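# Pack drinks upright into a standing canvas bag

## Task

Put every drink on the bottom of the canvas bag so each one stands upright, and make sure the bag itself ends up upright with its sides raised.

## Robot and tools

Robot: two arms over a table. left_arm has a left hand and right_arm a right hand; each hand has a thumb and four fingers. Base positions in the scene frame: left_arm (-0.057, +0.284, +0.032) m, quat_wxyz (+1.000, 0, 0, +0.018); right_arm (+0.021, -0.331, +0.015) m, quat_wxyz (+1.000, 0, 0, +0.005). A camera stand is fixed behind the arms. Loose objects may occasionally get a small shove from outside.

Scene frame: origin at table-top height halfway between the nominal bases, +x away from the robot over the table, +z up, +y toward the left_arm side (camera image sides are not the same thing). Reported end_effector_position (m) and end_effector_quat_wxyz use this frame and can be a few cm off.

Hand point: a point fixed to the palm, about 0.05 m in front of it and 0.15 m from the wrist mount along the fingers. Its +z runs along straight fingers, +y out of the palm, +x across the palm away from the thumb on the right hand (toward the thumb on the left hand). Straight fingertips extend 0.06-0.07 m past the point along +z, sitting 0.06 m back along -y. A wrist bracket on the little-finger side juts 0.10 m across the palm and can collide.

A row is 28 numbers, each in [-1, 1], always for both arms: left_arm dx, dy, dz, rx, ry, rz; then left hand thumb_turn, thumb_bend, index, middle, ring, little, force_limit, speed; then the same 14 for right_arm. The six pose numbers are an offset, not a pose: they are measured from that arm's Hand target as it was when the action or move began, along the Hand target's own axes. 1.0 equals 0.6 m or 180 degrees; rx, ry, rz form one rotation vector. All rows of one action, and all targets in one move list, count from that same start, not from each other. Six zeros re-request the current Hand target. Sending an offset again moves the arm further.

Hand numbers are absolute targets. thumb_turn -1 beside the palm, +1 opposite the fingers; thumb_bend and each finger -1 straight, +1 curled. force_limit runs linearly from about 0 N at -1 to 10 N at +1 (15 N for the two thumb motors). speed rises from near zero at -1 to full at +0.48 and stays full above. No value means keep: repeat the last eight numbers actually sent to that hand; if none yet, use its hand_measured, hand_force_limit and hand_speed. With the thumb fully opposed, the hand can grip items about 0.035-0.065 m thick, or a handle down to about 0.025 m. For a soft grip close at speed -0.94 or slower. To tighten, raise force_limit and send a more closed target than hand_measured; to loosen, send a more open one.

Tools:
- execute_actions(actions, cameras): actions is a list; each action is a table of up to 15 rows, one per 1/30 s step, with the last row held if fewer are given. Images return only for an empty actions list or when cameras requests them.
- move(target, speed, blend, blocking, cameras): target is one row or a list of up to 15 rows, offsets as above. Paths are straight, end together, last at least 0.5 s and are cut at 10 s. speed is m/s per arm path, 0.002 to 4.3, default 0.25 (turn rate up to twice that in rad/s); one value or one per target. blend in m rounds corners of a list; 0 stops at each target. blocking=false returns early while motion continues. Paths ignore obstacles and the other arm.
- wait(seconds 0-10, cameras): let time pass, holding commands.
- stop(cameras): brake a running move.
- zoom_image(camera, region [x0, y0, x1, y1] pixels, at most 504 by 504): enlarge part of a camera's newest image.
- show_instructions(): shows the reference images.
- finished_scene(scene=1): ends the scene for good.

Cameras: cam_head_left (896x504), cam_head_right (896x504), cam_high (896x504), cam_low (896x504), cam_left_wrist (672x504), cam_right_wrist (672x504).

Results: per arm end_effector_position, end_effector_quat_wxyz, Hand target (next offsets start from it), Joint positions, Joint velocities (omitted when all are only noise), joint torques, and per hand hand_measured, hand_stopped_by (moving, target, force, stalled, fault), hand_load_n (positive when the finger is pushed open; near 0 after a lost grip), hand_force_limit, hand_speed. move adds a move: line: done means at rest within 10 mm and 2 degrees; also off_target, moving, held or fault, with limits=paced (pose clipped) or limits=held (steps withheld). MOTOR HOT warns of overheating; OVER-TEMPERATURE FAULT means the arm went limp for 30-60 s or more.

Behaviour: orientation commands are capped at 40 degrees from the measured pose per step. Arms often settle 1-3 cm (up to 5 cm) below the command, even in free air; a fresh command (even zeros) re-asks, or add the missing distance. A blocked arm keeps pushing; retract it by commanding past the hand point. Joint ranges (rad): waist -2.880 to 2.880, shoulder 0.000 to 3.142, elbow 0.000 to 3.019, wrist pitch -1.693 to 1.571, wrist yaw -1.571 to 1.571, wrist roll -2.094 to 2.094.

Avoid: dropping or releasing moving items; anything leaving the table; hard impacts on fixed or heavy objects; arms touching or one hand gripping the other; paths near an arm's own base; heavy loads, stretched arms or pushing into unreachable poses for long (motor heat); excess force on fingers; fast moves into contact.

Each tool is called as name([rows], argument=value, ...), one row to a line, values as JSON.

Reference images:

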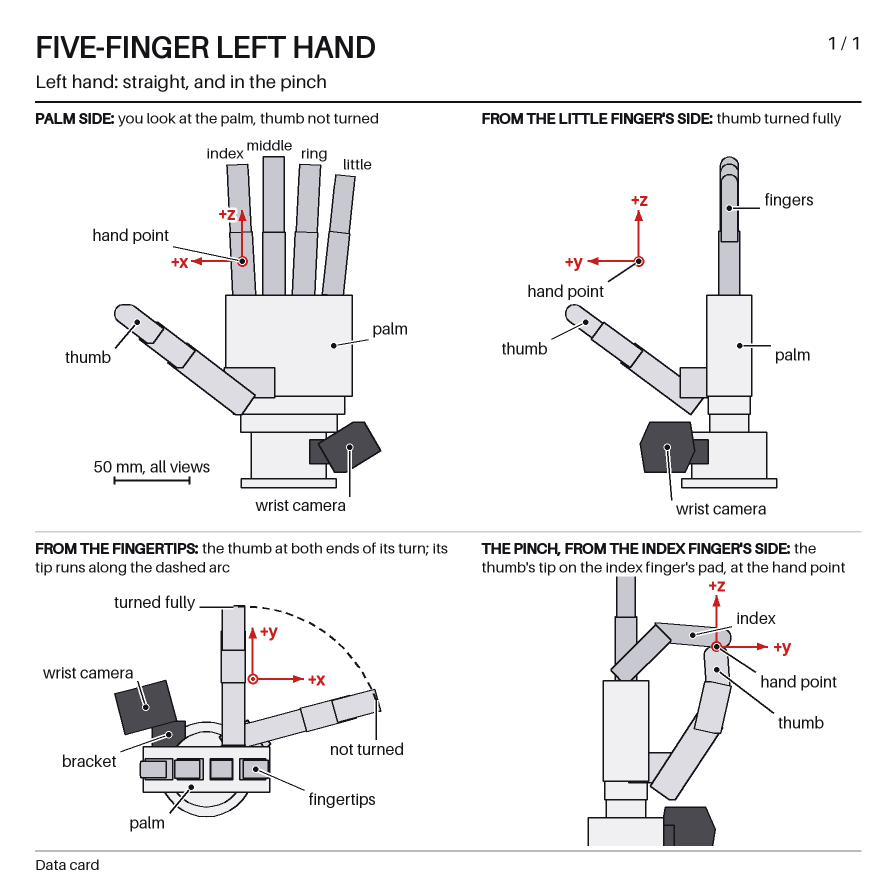

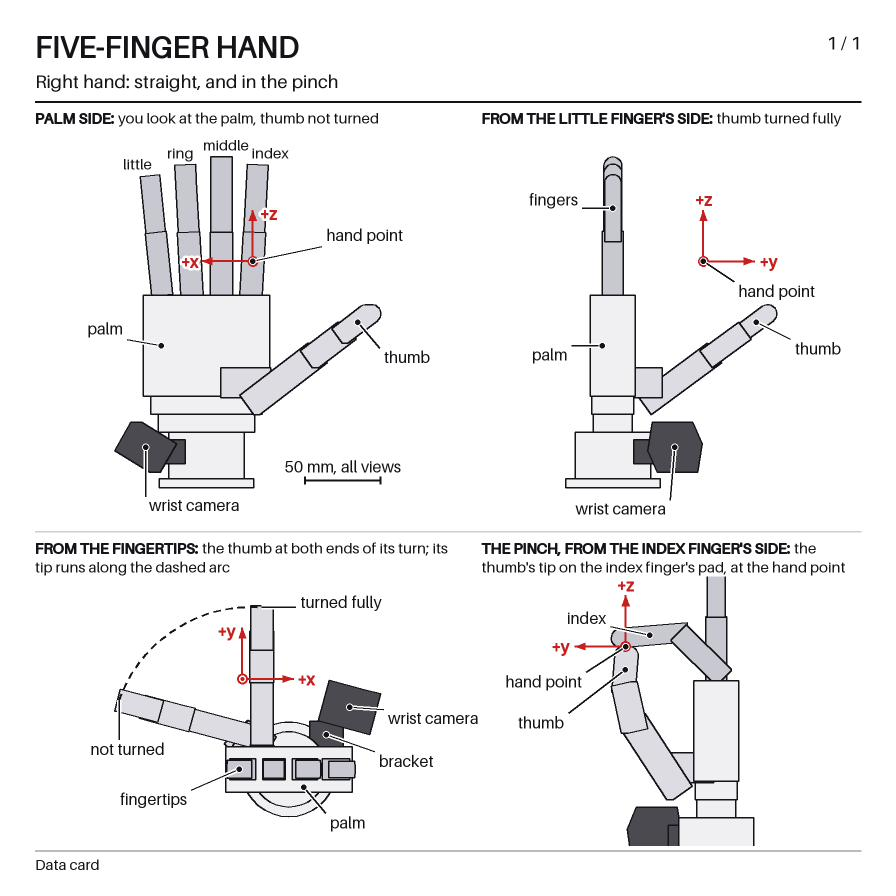

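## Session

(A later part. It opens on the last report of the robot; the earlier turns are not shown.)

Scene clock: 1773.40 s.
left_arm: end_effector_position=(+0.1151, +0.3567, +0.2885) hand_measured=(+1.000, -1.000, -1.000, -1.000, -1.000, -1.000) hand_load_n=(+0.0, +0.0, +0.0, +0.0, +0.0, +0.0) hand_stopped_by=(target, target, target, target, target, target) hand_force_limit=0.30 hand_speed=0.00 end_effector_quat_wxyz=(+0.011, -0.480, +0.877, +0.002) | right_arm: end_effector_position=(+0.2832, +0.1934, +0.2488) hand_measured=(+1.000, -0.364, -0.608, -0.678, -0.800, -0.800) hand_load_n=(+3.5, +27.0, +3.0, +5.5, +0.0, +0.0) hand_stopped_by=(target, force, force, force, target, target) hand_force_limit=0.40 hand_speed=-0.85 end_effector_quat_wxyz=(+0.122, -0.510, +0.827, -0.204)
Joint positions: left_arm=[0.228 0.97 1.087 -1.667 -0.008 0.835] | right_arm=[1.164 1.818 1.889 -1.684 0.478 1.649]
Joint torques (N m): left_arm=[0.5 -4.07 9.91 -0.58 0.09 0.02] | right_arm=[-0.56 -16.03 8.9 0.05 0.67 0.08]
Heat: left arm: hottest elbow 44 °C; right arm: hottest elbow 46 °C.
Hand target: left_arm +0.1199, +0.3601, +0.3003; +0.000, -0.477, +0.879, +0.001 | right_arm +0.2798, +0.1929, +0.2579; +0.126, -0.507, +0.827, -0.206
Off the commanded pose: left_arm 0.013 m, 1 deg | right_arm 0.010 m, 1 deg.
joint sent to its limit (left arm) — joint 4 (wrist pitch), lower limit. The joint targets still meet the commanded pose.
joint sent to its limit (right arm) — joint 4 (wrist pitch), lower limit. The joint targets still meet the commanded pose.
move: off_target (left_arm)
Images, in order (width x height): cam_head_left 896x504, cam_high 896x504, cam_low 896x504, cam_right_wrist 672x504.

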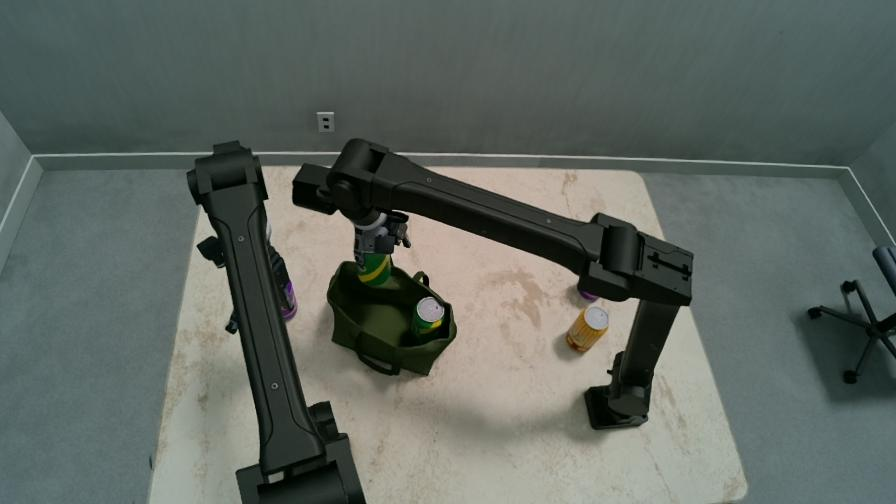

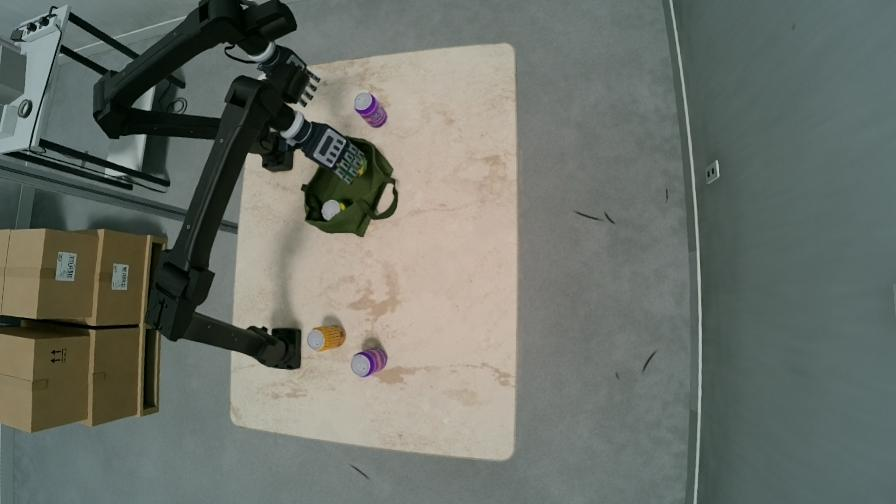

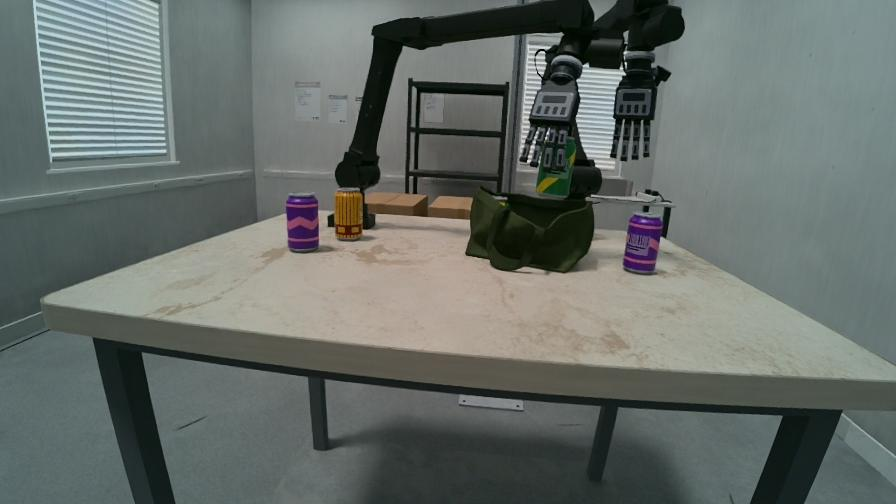

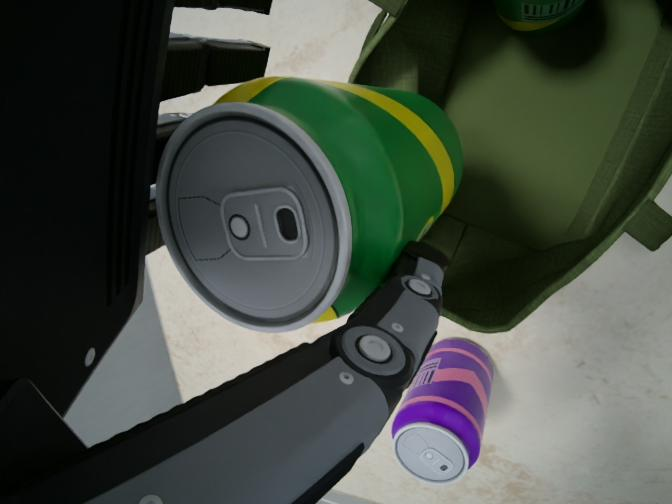

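move(target=[0, 0, 0, 0, 0, 0, 1, -1, -1, -1, -1, -1, 0.3, 0, 0.0087, 0.0395, 0.0767, 0, 0, 0, 1, -0.2, -0.3, -0.3, -0.8, -0.8, 0.4, -0.85], speed=0.08, cameras=["cam_right_wrist", "cam_low", "cam_high", "cam_head_left"])

zoom_image(camera="cam_high", region=[290, 90, 410, 245])

Scene clock: 1776.47 s.
left_arm: end_effector_position=(+0.1151, +0.3567, +0.2885) hand_measured=(+1.000, -1.000, -1.000, -1.000, -1.000, -1.000) hand_load_n=(+0.0, +0.0, +0.0, +0.0, +0.0, +0.0) hand_stopped_by=(target, target, target, target, target, target) hand_force_limit=0.30 hand_speed=0.00 end_effector_quat_wxyz=(+0.011, -0.480, +0.877, +0.002) | right_arm: end_effector_position=(+0.2796, +0.1843, +0.1917) hand_measured=(+1.000, -0.364, -0.608, -0.678, -0.800, -0.800) hand_load_n=(+3.0, +27.5, +3.0, +5.5, +0.0, +0.0) hand_stopped_by=(target, force, force, force, target, target) hand_force_limit=0.40 hand_speed=-0.85 end_effector_quat_wxyz=(+0.108, -0.511, +0.825, -0.214)
Joint positions: left_arm=[0.228 0.97 1.087 -1.667 -0.008 0.835] | right_arm=[1.164 1.818 1.741 -1.572 0.478 1.655]
Joint torques (N m): left_arm=[0.56 -4.07 9.92 -0.58 0.09 0.02] | right_arm=[-0.56 -16.62 8.62 0.77 0.68 0.04]
Heat: left arm: hottest elbow 44 °C; right arm: hottest elbow 46 °C.
Hand target: left_arm +0.1199, +0.3601, +0.3003; +0.000, -0.477, +0.879, +0.001 | right_arm +0.2780, +0.1880, +0.2062; +0.126, -0.507, +0.828, -0.206
Off the commanded pose: left_arm 0.013 m, 1 deg | right_arm 0.015 m, 2 deg.
joint sent to its limit (left arm) — joint 4 (wrist pitch), lower limit. The joint targets still meet the commanded pose.
move: off_target (left_arm, right_arm)
Images, in order (width x height): cam_head_left 896x504, cam_high 896x504, cam_low 896x504, cam_right_wrist 672x504.

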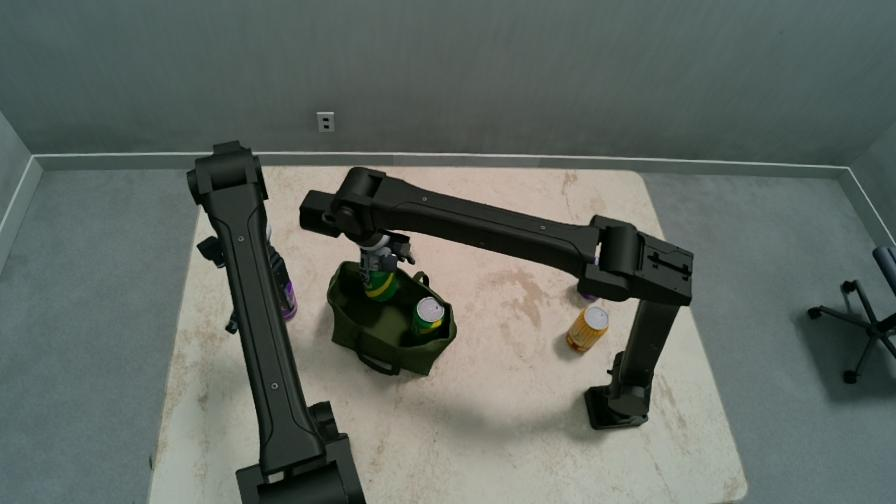

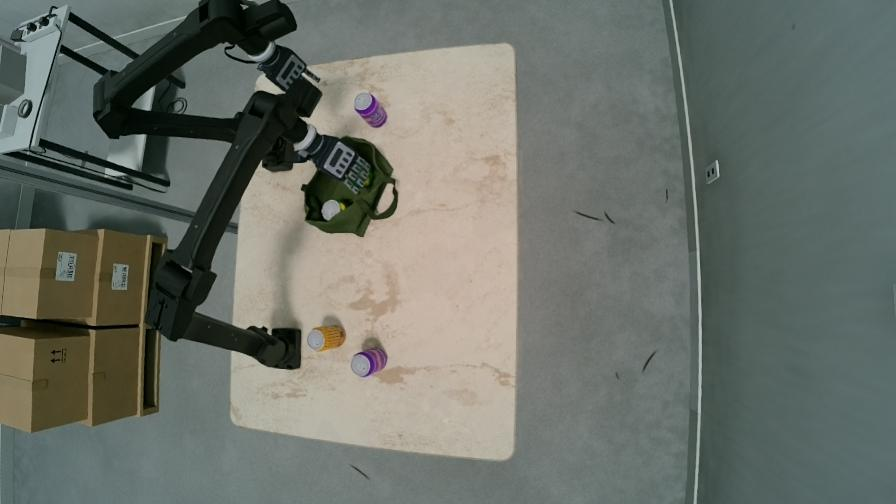

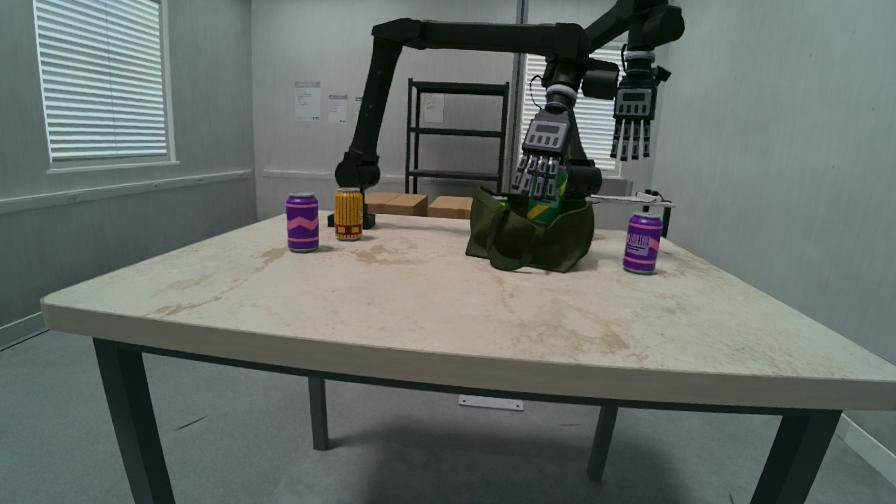

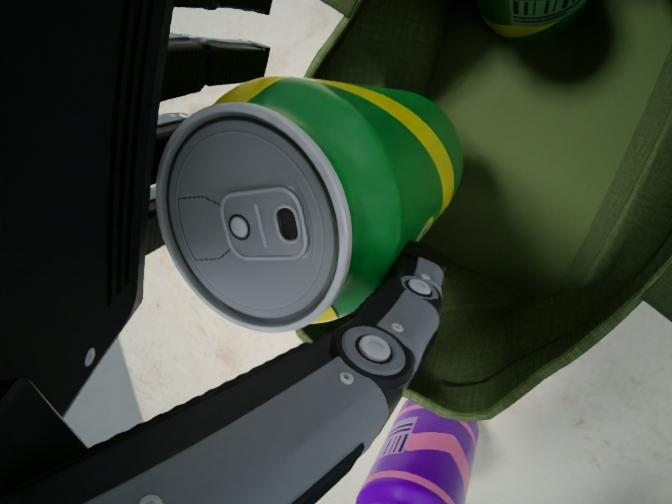

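Scaled by 3.252 from the camera's 896x504 image, which has a finer 1280x720 frame.

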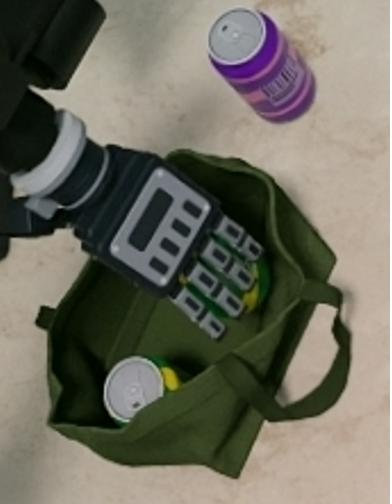

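move(target=[0,0,0,0,0,0,1,-1,-1,-1,-1,-1,0.3,0,0,0.04695,0.0883,0,0,0,1,-0.2,-0.3,-0.3,-0.8,-0.8,0.4,-0.85], speed=0.05, cameras=["cam_high","cam_right_wrist","cam_low"])

Scene clock: 1781.10 s.
left_arm: end_effector_position=(+0.1151, +0.3567, +0.2885) hand_measured=(+1.000, -1.000, -1.000, -1.000, -1.000, -1.000) hand_load_n=(+0.0, +0.0, +0.0, +0.0, -0.5, -0.5) hand_stopped_by=(target, target, target, target, target, target) hand_force_limit=0.30 hand_speed=0.00 end_effector_quat_wxyz=(+0.011, -0.480, +0.877, +0.002) | right_arm: end_effector_position=(+0.2794, +0.1880, +0.1500) hand_measured=(+1.000, -0.364, -0.608, -0.678, -0.800, -0.800) hand_load_n=(+3.0, +27.0, +1.0, +6.5, +0.0, +0.0) hand_stopped_by=(target, force, force, force, target, target) hand_force_limit=0.40 hand_speed=-0.85 end_effector_quat_wxyz=(+0.123, -0.510, +0.826, -0.207)
Joint positions: left_arm=[0.228 0.97 1.087 -1.667 -0.008 0.835] | right_arm=[1.169 1.818 1.629 -1.428 0.483 1.655]
Joint torques (N m): left_arm=[0.5 -4.07 9.92 -0.58 0.08 0.02] | right_arm=[-0.79 -14.86 7.23 1.1 0.52 0.04]
Heat: left arm: hottest elbow 44 °C; right arm: hottest elbow 46 °C.
Hand target: left_arm +0.1199, +0.3601, +0.3003; +0.000, -0.477, +0.879, +0.001 | right_arm +0.2779, +0.1880, +0.1461; +0.126, -0.507, +0.827, -0.206
Off the commanded pose: left_arm 0.013 m, 1 deg | right_arm 0.004 m, 1 deg.
joint sent to its limit (left arm) — joint 4 (wrist pitch), lower limit. The joint targets still meet the commanded pose.
move: off_target (left_arm)
Images, in order (width x height): cam_high 896x504, cam_low 896x504, cam_right_wrist 672x504.

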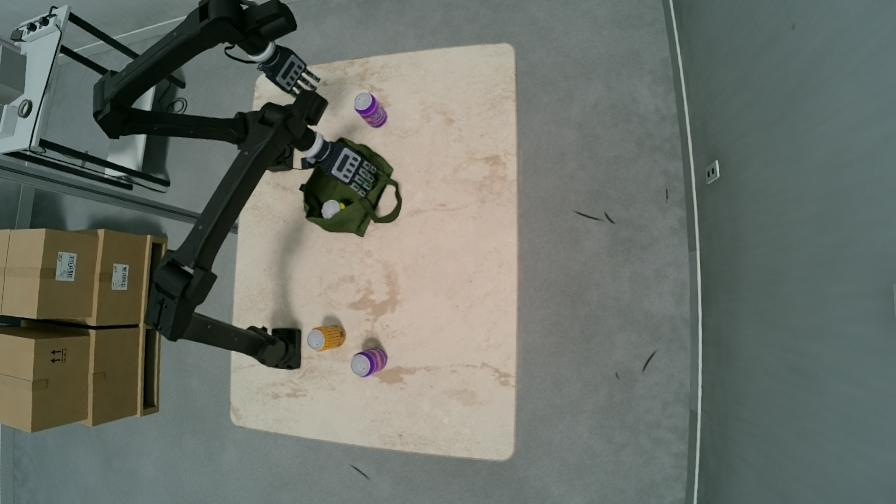

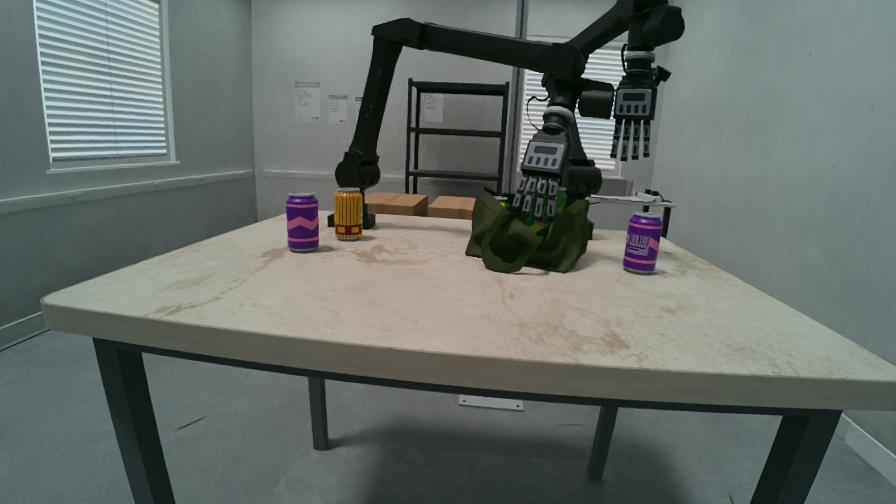

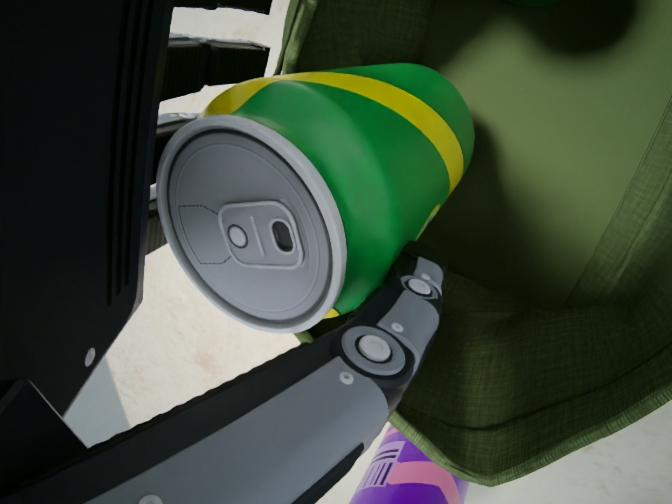

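zoom_image(camera="cam_high", region=[280, 110, 420, 250])

zoom_image(camera="cam_low", region=[440, 110, 640, 290])

Scaled by 3.600 from the camera's 896x504 image, which has a finer 1280x720 frame.

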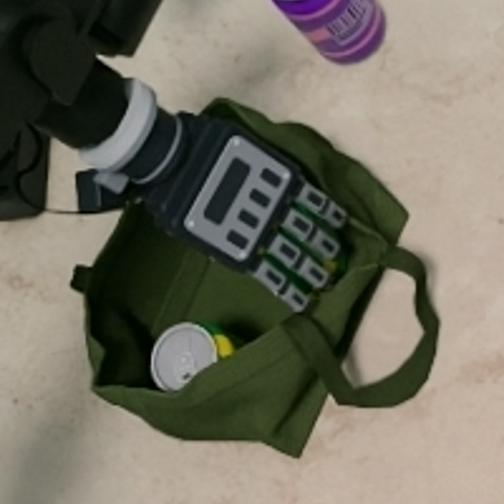

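Scaled by 2.520 from the camera's 896x504 image, which has a finer 1280x720 frame.

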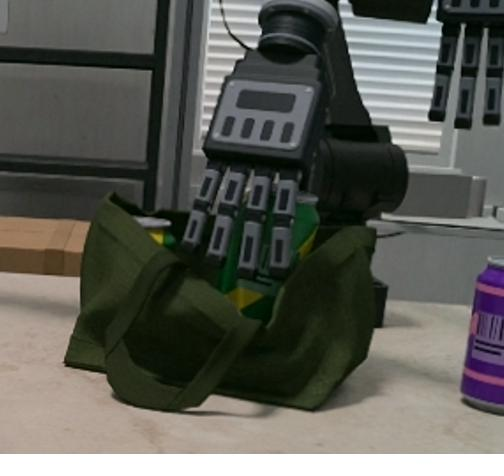

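move(target=[0,0,0,0,0,0,1,-1,-1,-1,-1,-1,0.3,0,0,0.0313,0.0589,0,0,0,1,-0.2,-0.3,-0.3,-0.8,-0.8,0.4,-0.85], speed=0.04, cameras=["cam_high","cam_right_wrist","cam_low","cam_head_left"])

Scene clock: 1783.57 s.
left_arm: end_effector_position=(+0.1151, +0.3567, +0.2885) hand_measured=(+1.000, -1.000, -1.000, -1.000, -1.000, -1.000) hand_load_n=(+0.0, +0.0, +0.0, +0.0, +0.0, +0.0) hand_stopped_by=(target, target, target, target, target, target) hand_force_limit=0.30 hand_speed=0.00 end_effector_quat_wxyz=(+0.011, -0.480, +0.877, +0.002) | right_arm: end_effector_position=(+0.2762, +0.1911, +0.1233) hand_measured=(+1.000, -0.358, -0.608, -0.678, -0.800, -0.800) hand_load_n=(+0.5, +0.0, +0.0, -0.5, +0.0, +0.0) hand_stopped_by=(target, force, force, force, target, target) hand_force_limit=0.40 hand_speed=-0.85 end_effector_quat_wxyz=(+0.135, -0.509, +0.826, -0.201)
Joint positions: left_arm=[0.228 0.97 1.087 -1.667 -0.008 0.835] | right_arm=[1.178 1.821 1.558 -1.331 0.489 1.659]
Joint torques (N m): left_arm=[0.44 -4.13 9.91 -0.58 0.09 0.02] | right_arm=[-1.38 -12.98 7.01 1.06 0.34 0.01]
Heat: left arm: hottest elbow 44 °C; right arm: hottest elbow 46 °C.
Hand target: left_arm +0.1199, +0.3601, +0.3003; +0.000, -0.477, +0.879, +0.001 | right_arm +0.2778, +0.1880, +0.1061; +0.126, -0.507, +0.827, -0.206
Off the commanded pose: left_arm 0.013 m, 1 deg | right_arm 0.018 m, 1 deg.
joint sent to its limit (left arm) — joint 4 (wrist pitch), lower limit. The joint targets still meet the commanded pose.
move: off_target (left_arm, right_arm)
Images, in order (width x height): cam_head_left 896x504, cam_high 896x504, cam_low 896x504, cam_right_wrist 672x504.

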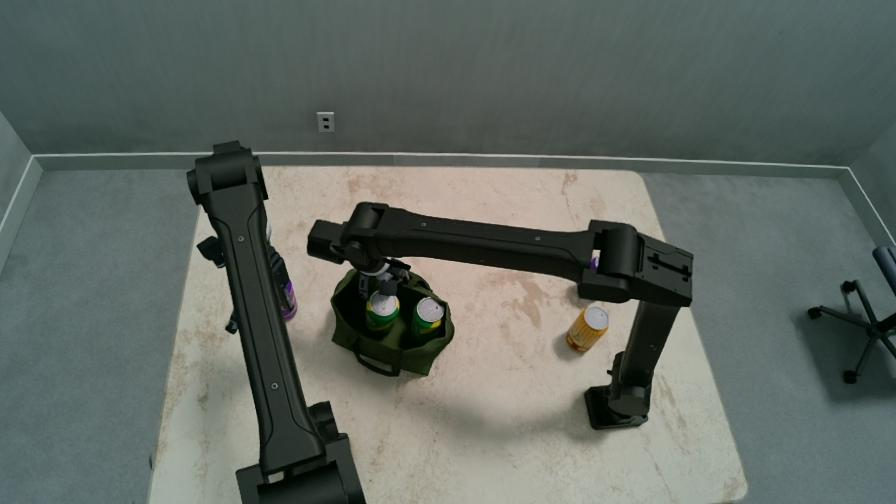

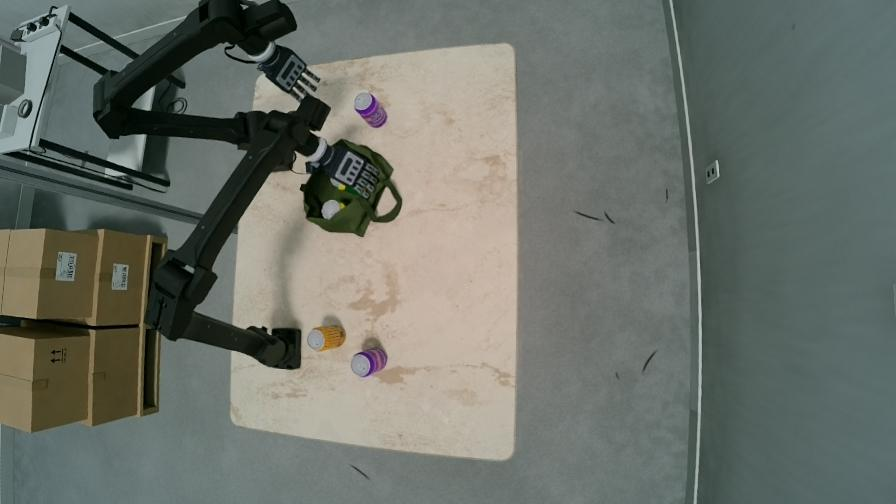

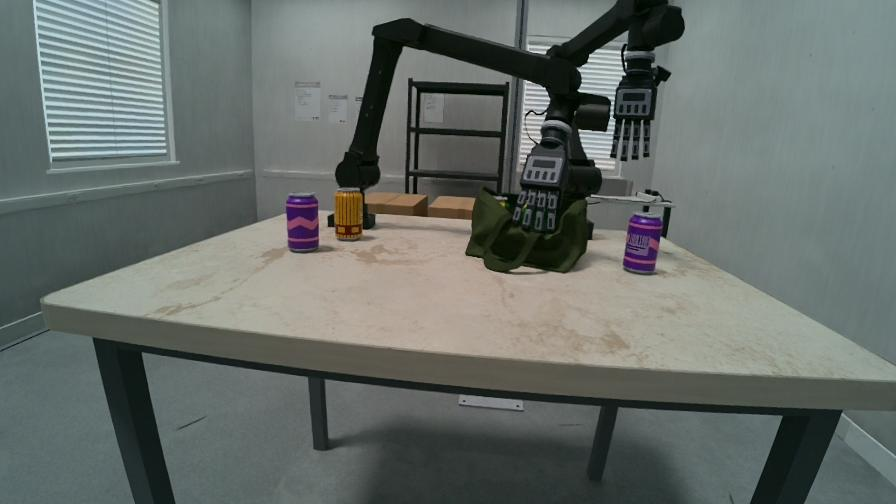

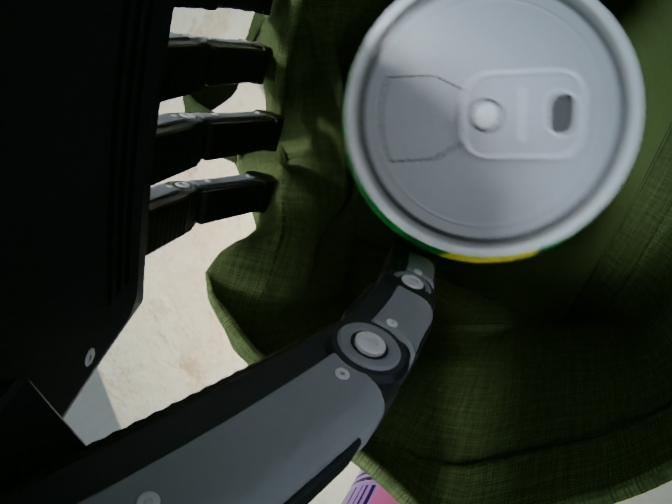

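zoom_image(camera="cam_high", region=[280, 110, 420, 250])

zoom_image(camera="cam_head_left", region=[320, 240, 470, 390])

Scaled by 3.600 from the camera's 896x504 image, which has a finer 1280x720 frame.

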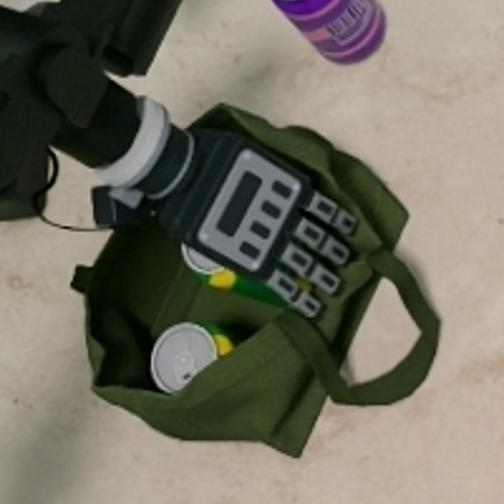

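Scaled by 3.360 from the camera's 896x504 image, which has a finer 1280x720 frame.

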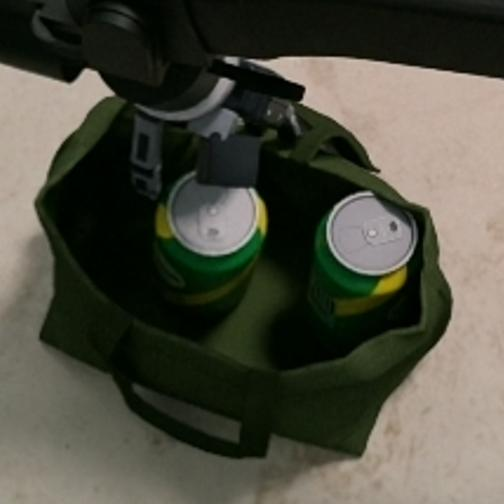

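zoom_image(camera="cam_low", region=[450, 140, 610, 280])

Scaled by 3.150 from the camera's 896x504 image, which has a finer 1280x720 frame.

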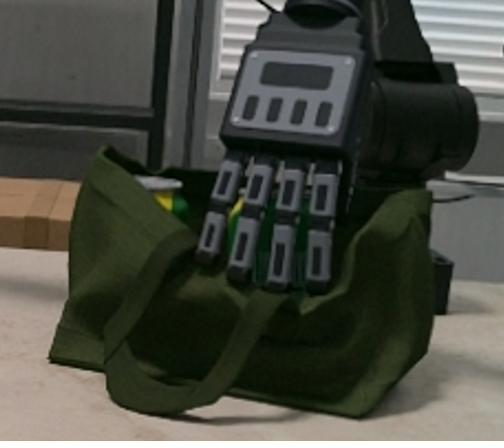

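zoom_image(camera="cam_right_wrist", region=[300, 0, 672, 340])

Scaled by 1.355 from the camera's 672x504 image, which has a finer 960x720 frame.

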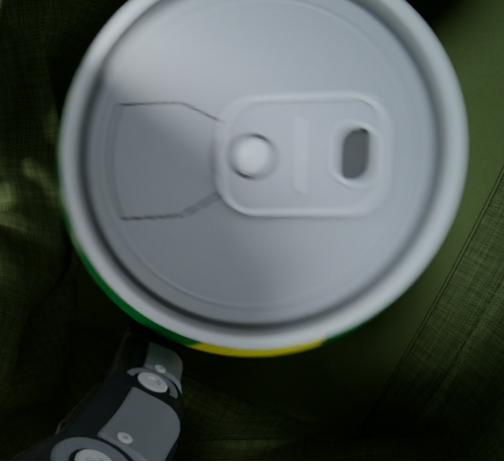

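move(target=[0,0,0,0,0,0,1,-1,-1,-1,-1,-1,0.3,0,-0.0167,-0.0117,-0.0221,0,0,0,1,-0.2,-0.3,-0.3,-0.8,-0.8,0.4,-0.85], speed=0.04, cameras=["cam_high","cam_right_wrist","cam_head_left"])

Scene clock: 1791.80 s.
left_arm: end_effector_position=(+0.1151, +0.3567, +0.2885) hand_measured=(+1.000, -1.000, -1.000, -1.000, -1.000, -1.000) hand_load_n=(+0.0, +0.0, +0.0, +0.0, +0.0, +0.0) hand_stopped_by=(target, target, target, target, target, target) hand_force_limit=0.30 hand_speed=0.00 end_effector_quat_wxyz=(+0.011, -0.480, +0.877, +0.002) | right_arm: end_effector_position=(+0.2754, +0.1889, +0.1226) hand_measured=(+1.000, -0.358, -0.608, -0.678, -0.800, -0.800) hand_load_n=(+1.0, +0.0, +0.0, +0.0, +0.0, +0.0) hand_stopped_by=(target, force, force, force, target, target) hand_force_limit=0.40 hand_speed=-0.85 end_effector_quat_wxyz=(+0.130, -0.509, +0.826, -0.205)
Joint positions: left_arm=[0.228 0.97 1.087 -1.667 -0.008 0.835] | right_arm=[1.178 1.824 1.562 -1.344 0.489 1.661]
Joint torques (N m): left_arm=[0.56 -4.07 9.91 -0.59 0.09 0.02] | right_arm=[-1.67 -12.1 11.59 -0.24 0.33 -0.04]
Heat: left arm: hottest elbow 44 °C; right arm: hottest elbow 45 °C.
Hand target: left_arm +0.1199, +0.3601, +0.3003; +0.000, -0.477, +0.879, +0.001 | right_arm +0.2824, +0.1971, +0.1212; +0.126, -0.507, +0.827, -0.206
Off the commanded pose: left_arm 0.013 m, 1 deg | right_arm 0.011 m, 1 deg.
joint sent to its limit (left arm) — joint 4 (wrist pitch), lower limit. The joint targets still meet the commanded pose.
move: off_target (left_arm, right_arm)
Images, in order (width x height): cam_head_left 896x504, cam_high 896x504, cam_right_wrist 672x504.

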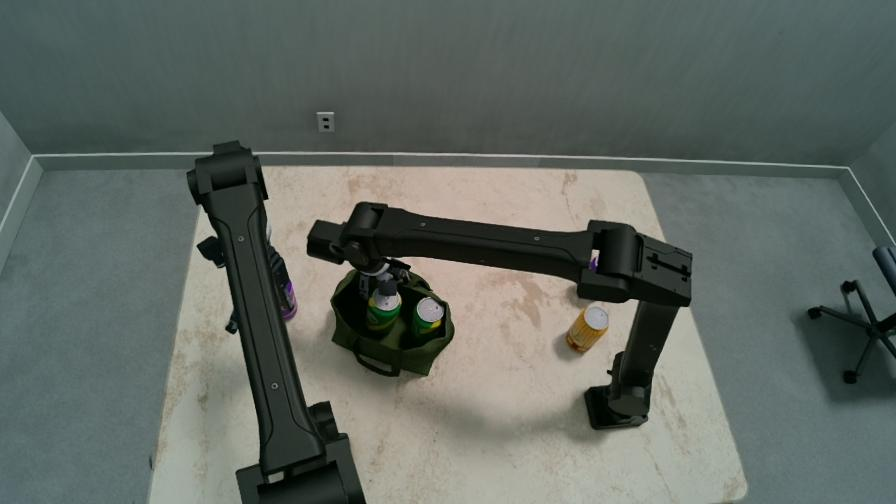

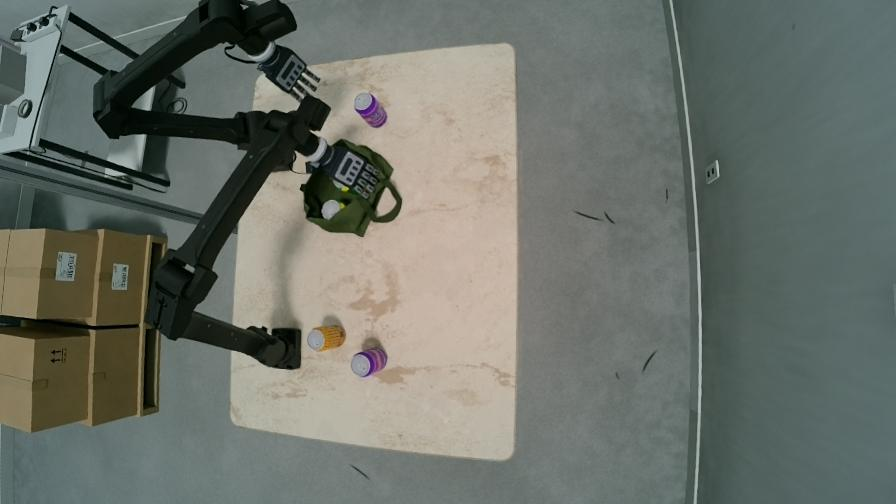

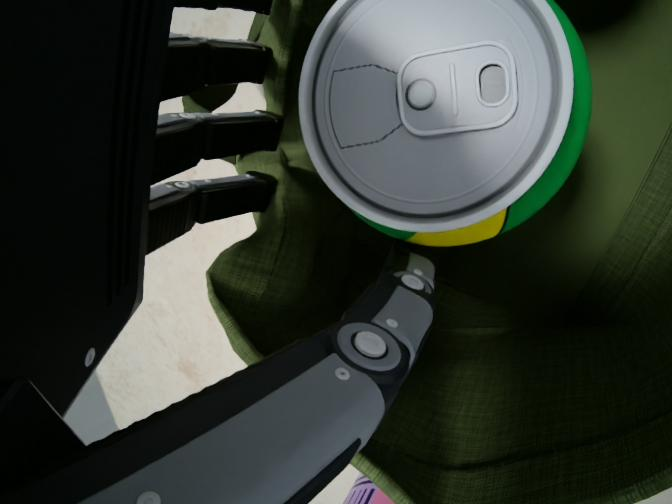

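move(target=[0,0,0,0,0,0,1,-1,-1,-1,-1,-1,0.3,0,0,-0.0196,-0.0368,0,0,0,1,-0.2,-0.3,-0.3,-0.8,-0.8,0.4,-0.85], speed=0.04, cameras=["cam_high","cam_right_wrist","cam_head_left"])

Scene clock: 1793.57 s.
left_arm: end_effector_position=(+0.1151, +0.3567, +0.2885) hand_measured=(+1.000, -1.000, -1.000, -1.000, -1.000, -1.000) hand_load_n=(+0.0, +0.0, +0.0, +0.0, -0.5, +0.0) hand_stopped_by=(target, target, target, target, target, target) hand_force_limit=0.30 hand_speed=0.00 end_effector_quat_wxyz=(+0.011, -0.480, +0.877, +0.002) | right_arm: end_effector_position=(+0.2739, +0.1853, +0.1343) hand_measured=(+1.000, -0.358, -0.608, -0.678, -0.800, -0.800) hand_load_n=(+1.0, +0.5, +0.0, +0.0, -0.5, +0.0) hand_stopped_by=(target, force, force, force, target, target) hand_force_limit=0.40 hand_speed=-0.85 end_effector_quat_wxyz=(+0.120, -0.512, +0.824, -0.212)
Joint positions: left_arm=[0.228 0.97 1.087 -1.667 -0.008 0.835] | right_arm=[1.178 1.825 1.596 -1.405 0.489 1.661]
Joint torques (N m): left_arm=[0.5 -4.01 9.92 -0.59 0.08 0.02] | right_arm=[-1.61 -13.57 12.44 -0.24 0.34 -0.04]
Heat: left arm: hottest elbow 44 °C; right arm: hottest elbow 45 °C.
Hand target: left_arm +0.1199, +0.3601, +0.3003; +0.000, -0.477, +0.879, +0.001 | right_arm +0.2824, +0.1970, +0.1462; +0.126, -0.507, +0.827, -0.206
Off the commanded pose: left_arm 0.013 m, 1 deg | right_arm 0.019 m, 1 deg.
joint sent to its limit (left arm) — joint 4 (wrist pitch), lower limit. The joint targets still meet the commanded pose.
move: off_target (left_arm, right_arm)
Images, in order (width x height): cam_head_left 896x504, cam_high 896x504, cam_right_wrist 672x504.

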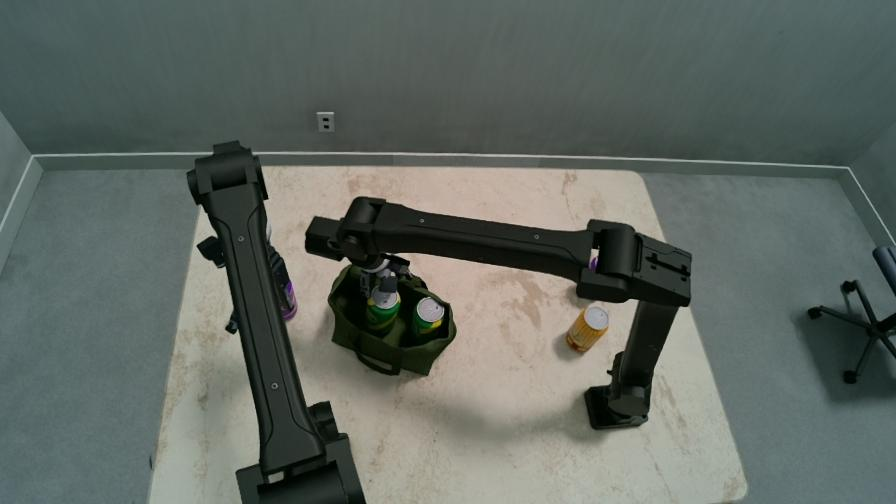

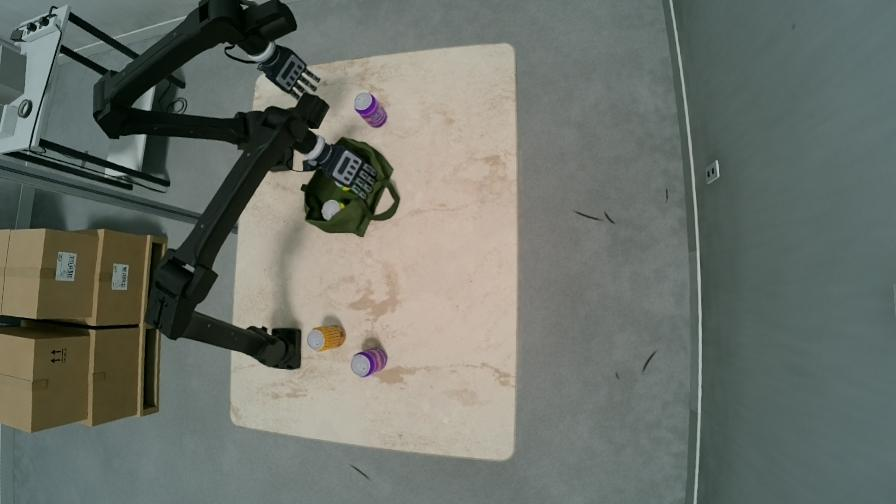

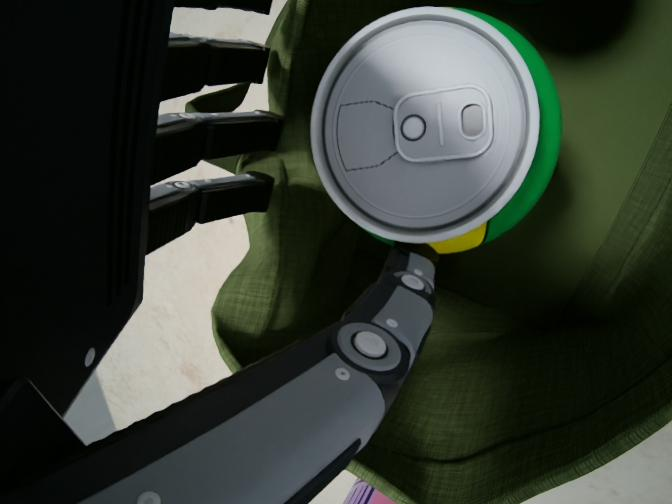

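move(target=[0,0,0,0,0,0,1,-1,-1,-1,-1,-1,0.3,0,0,-0.0626,-0.1177,0,0,0,1,-0.2,-0.3,-0.3,-0.8,-0.8,0.4,-0.85], speed=0.06, cameras=["cam_high","cam_right_wrist","cam_head_left"])

Scene clock: 1796.60 s.
left_arm: end_effector_position=(+0.1151, +0.3567, +0.2885) hand_measured=(+1.000, -1.000, -1.000, -1.000, -1.000, -1.000) hand_load_n=(+0.0, +0.0, +0.0, +0.0, +0.0, +0.0) hand_stopped_by=(target, target, target, target, target, target) hand_force_limit=0.30 hand_speed=0.00 end_effector_quat_wxyz=(+0.011, -0.480, +0.877, +0.002) | right_arm: end_effector_position=(+0.2740, +0.1854, +0.1993) hand_measured=(+1.000, -0.358, -0.608, -0.678, -0.800, -0.800) hand_load_n=(+0.0, +0.0, +0.0, +0.0, +0.0, +0.0) hand_stopped_by=(target, force, force, force, target, target) hand_force_limit=0.40 hand_speed=-0.85 end_effector_quat_wxyz=(+0.106, -0.515, +0.821, -0.222)
Joint positions: left_arm=[0.228 0.97 1.087 -1.667 -0.008 0.835] | right_arm=[1.178 1.825 1.77 -1.613 0.489 1.661]
Joint torques (N m): left_arm=[0.5 -4.07 9.91 -0.58 0.08 0.02] | right_arm=[-1.61 -15.56 13.11 -0.14 0.34 -0.04]
Heat: left arm: hottest elbow 44 °C; right arm: hottest elbow 45 °C.
Hand target: left_arm +0.1199, +0.3601, +0.3003; +0.000, -0.477, +0.879, +0.001 | right_arm +0.2824, +0.1970, +0.2262; +0.126, -0.507, +0.827, -0.206
Off the commanded pose: left_arm 0.013 m, 1 deg | right_arm 0.030 m, 3 deg.
joint sent to its limit (left arm) — joint 4 (wrist pitch), lower limit. The joint targets still meet the commanded pose.
move: off_target (left_arm, right_arm)
Images, in order (width x height): cam_head_left 896x504, cam_high 896x504, cam_right_wrist 672x504.

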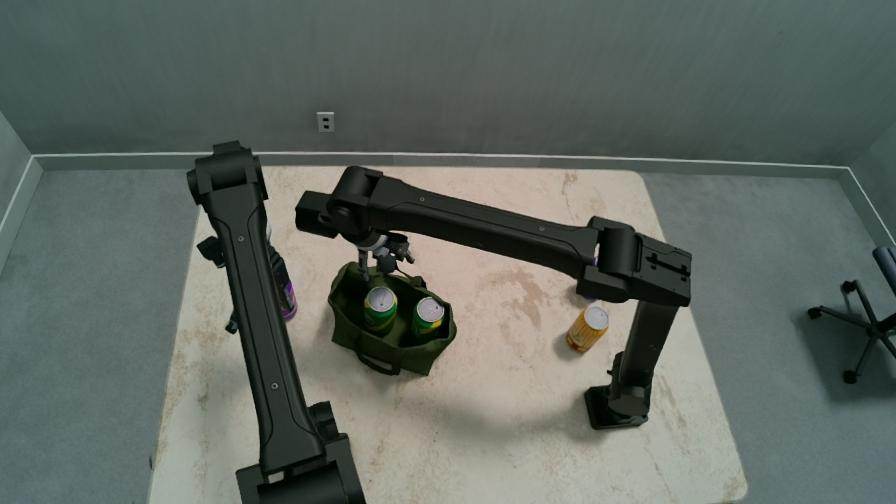

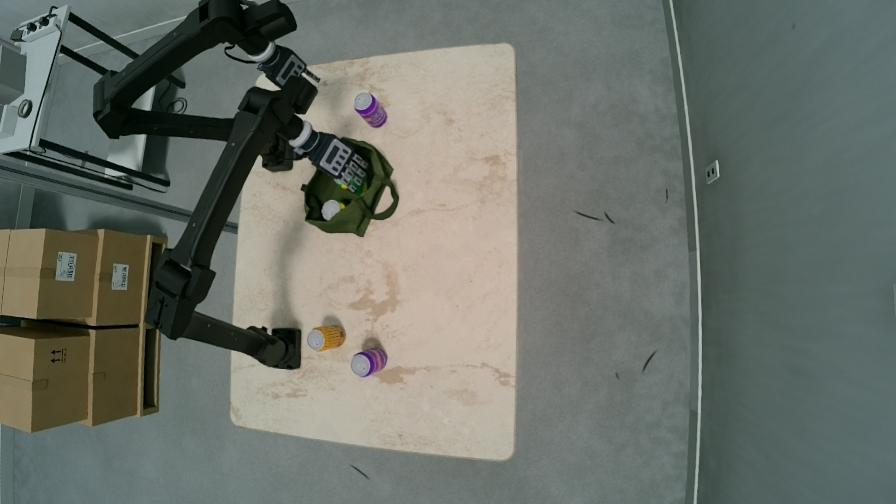

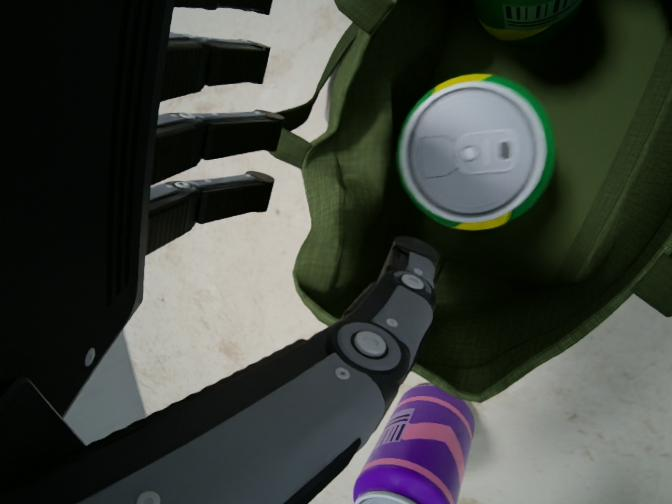

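zoom_image(camera="cam_head_left", region=[320, 240, 470, 390])

zoom_image(camera="cam_high", region=[280, 110, 420, 250])

Scaled by 3.360 from the camera's 896x504 image, which has a finer 1280x720 frame.

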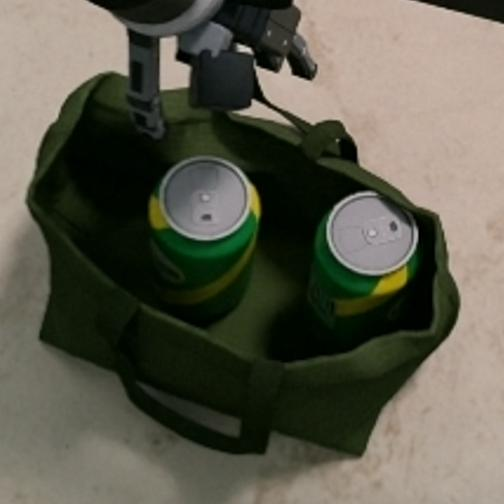

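Scaled by 3.600 from the camera's 896x504 image, which has a finer 1280x720 frame.

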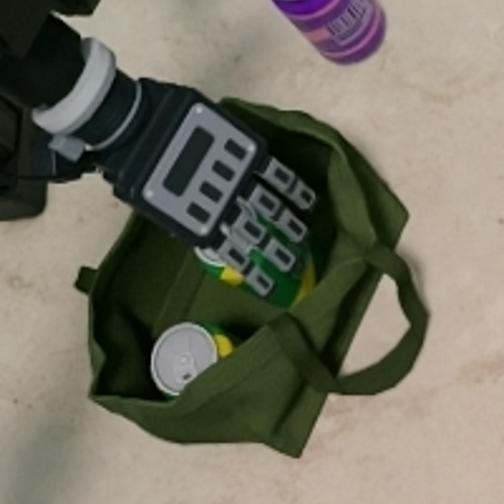

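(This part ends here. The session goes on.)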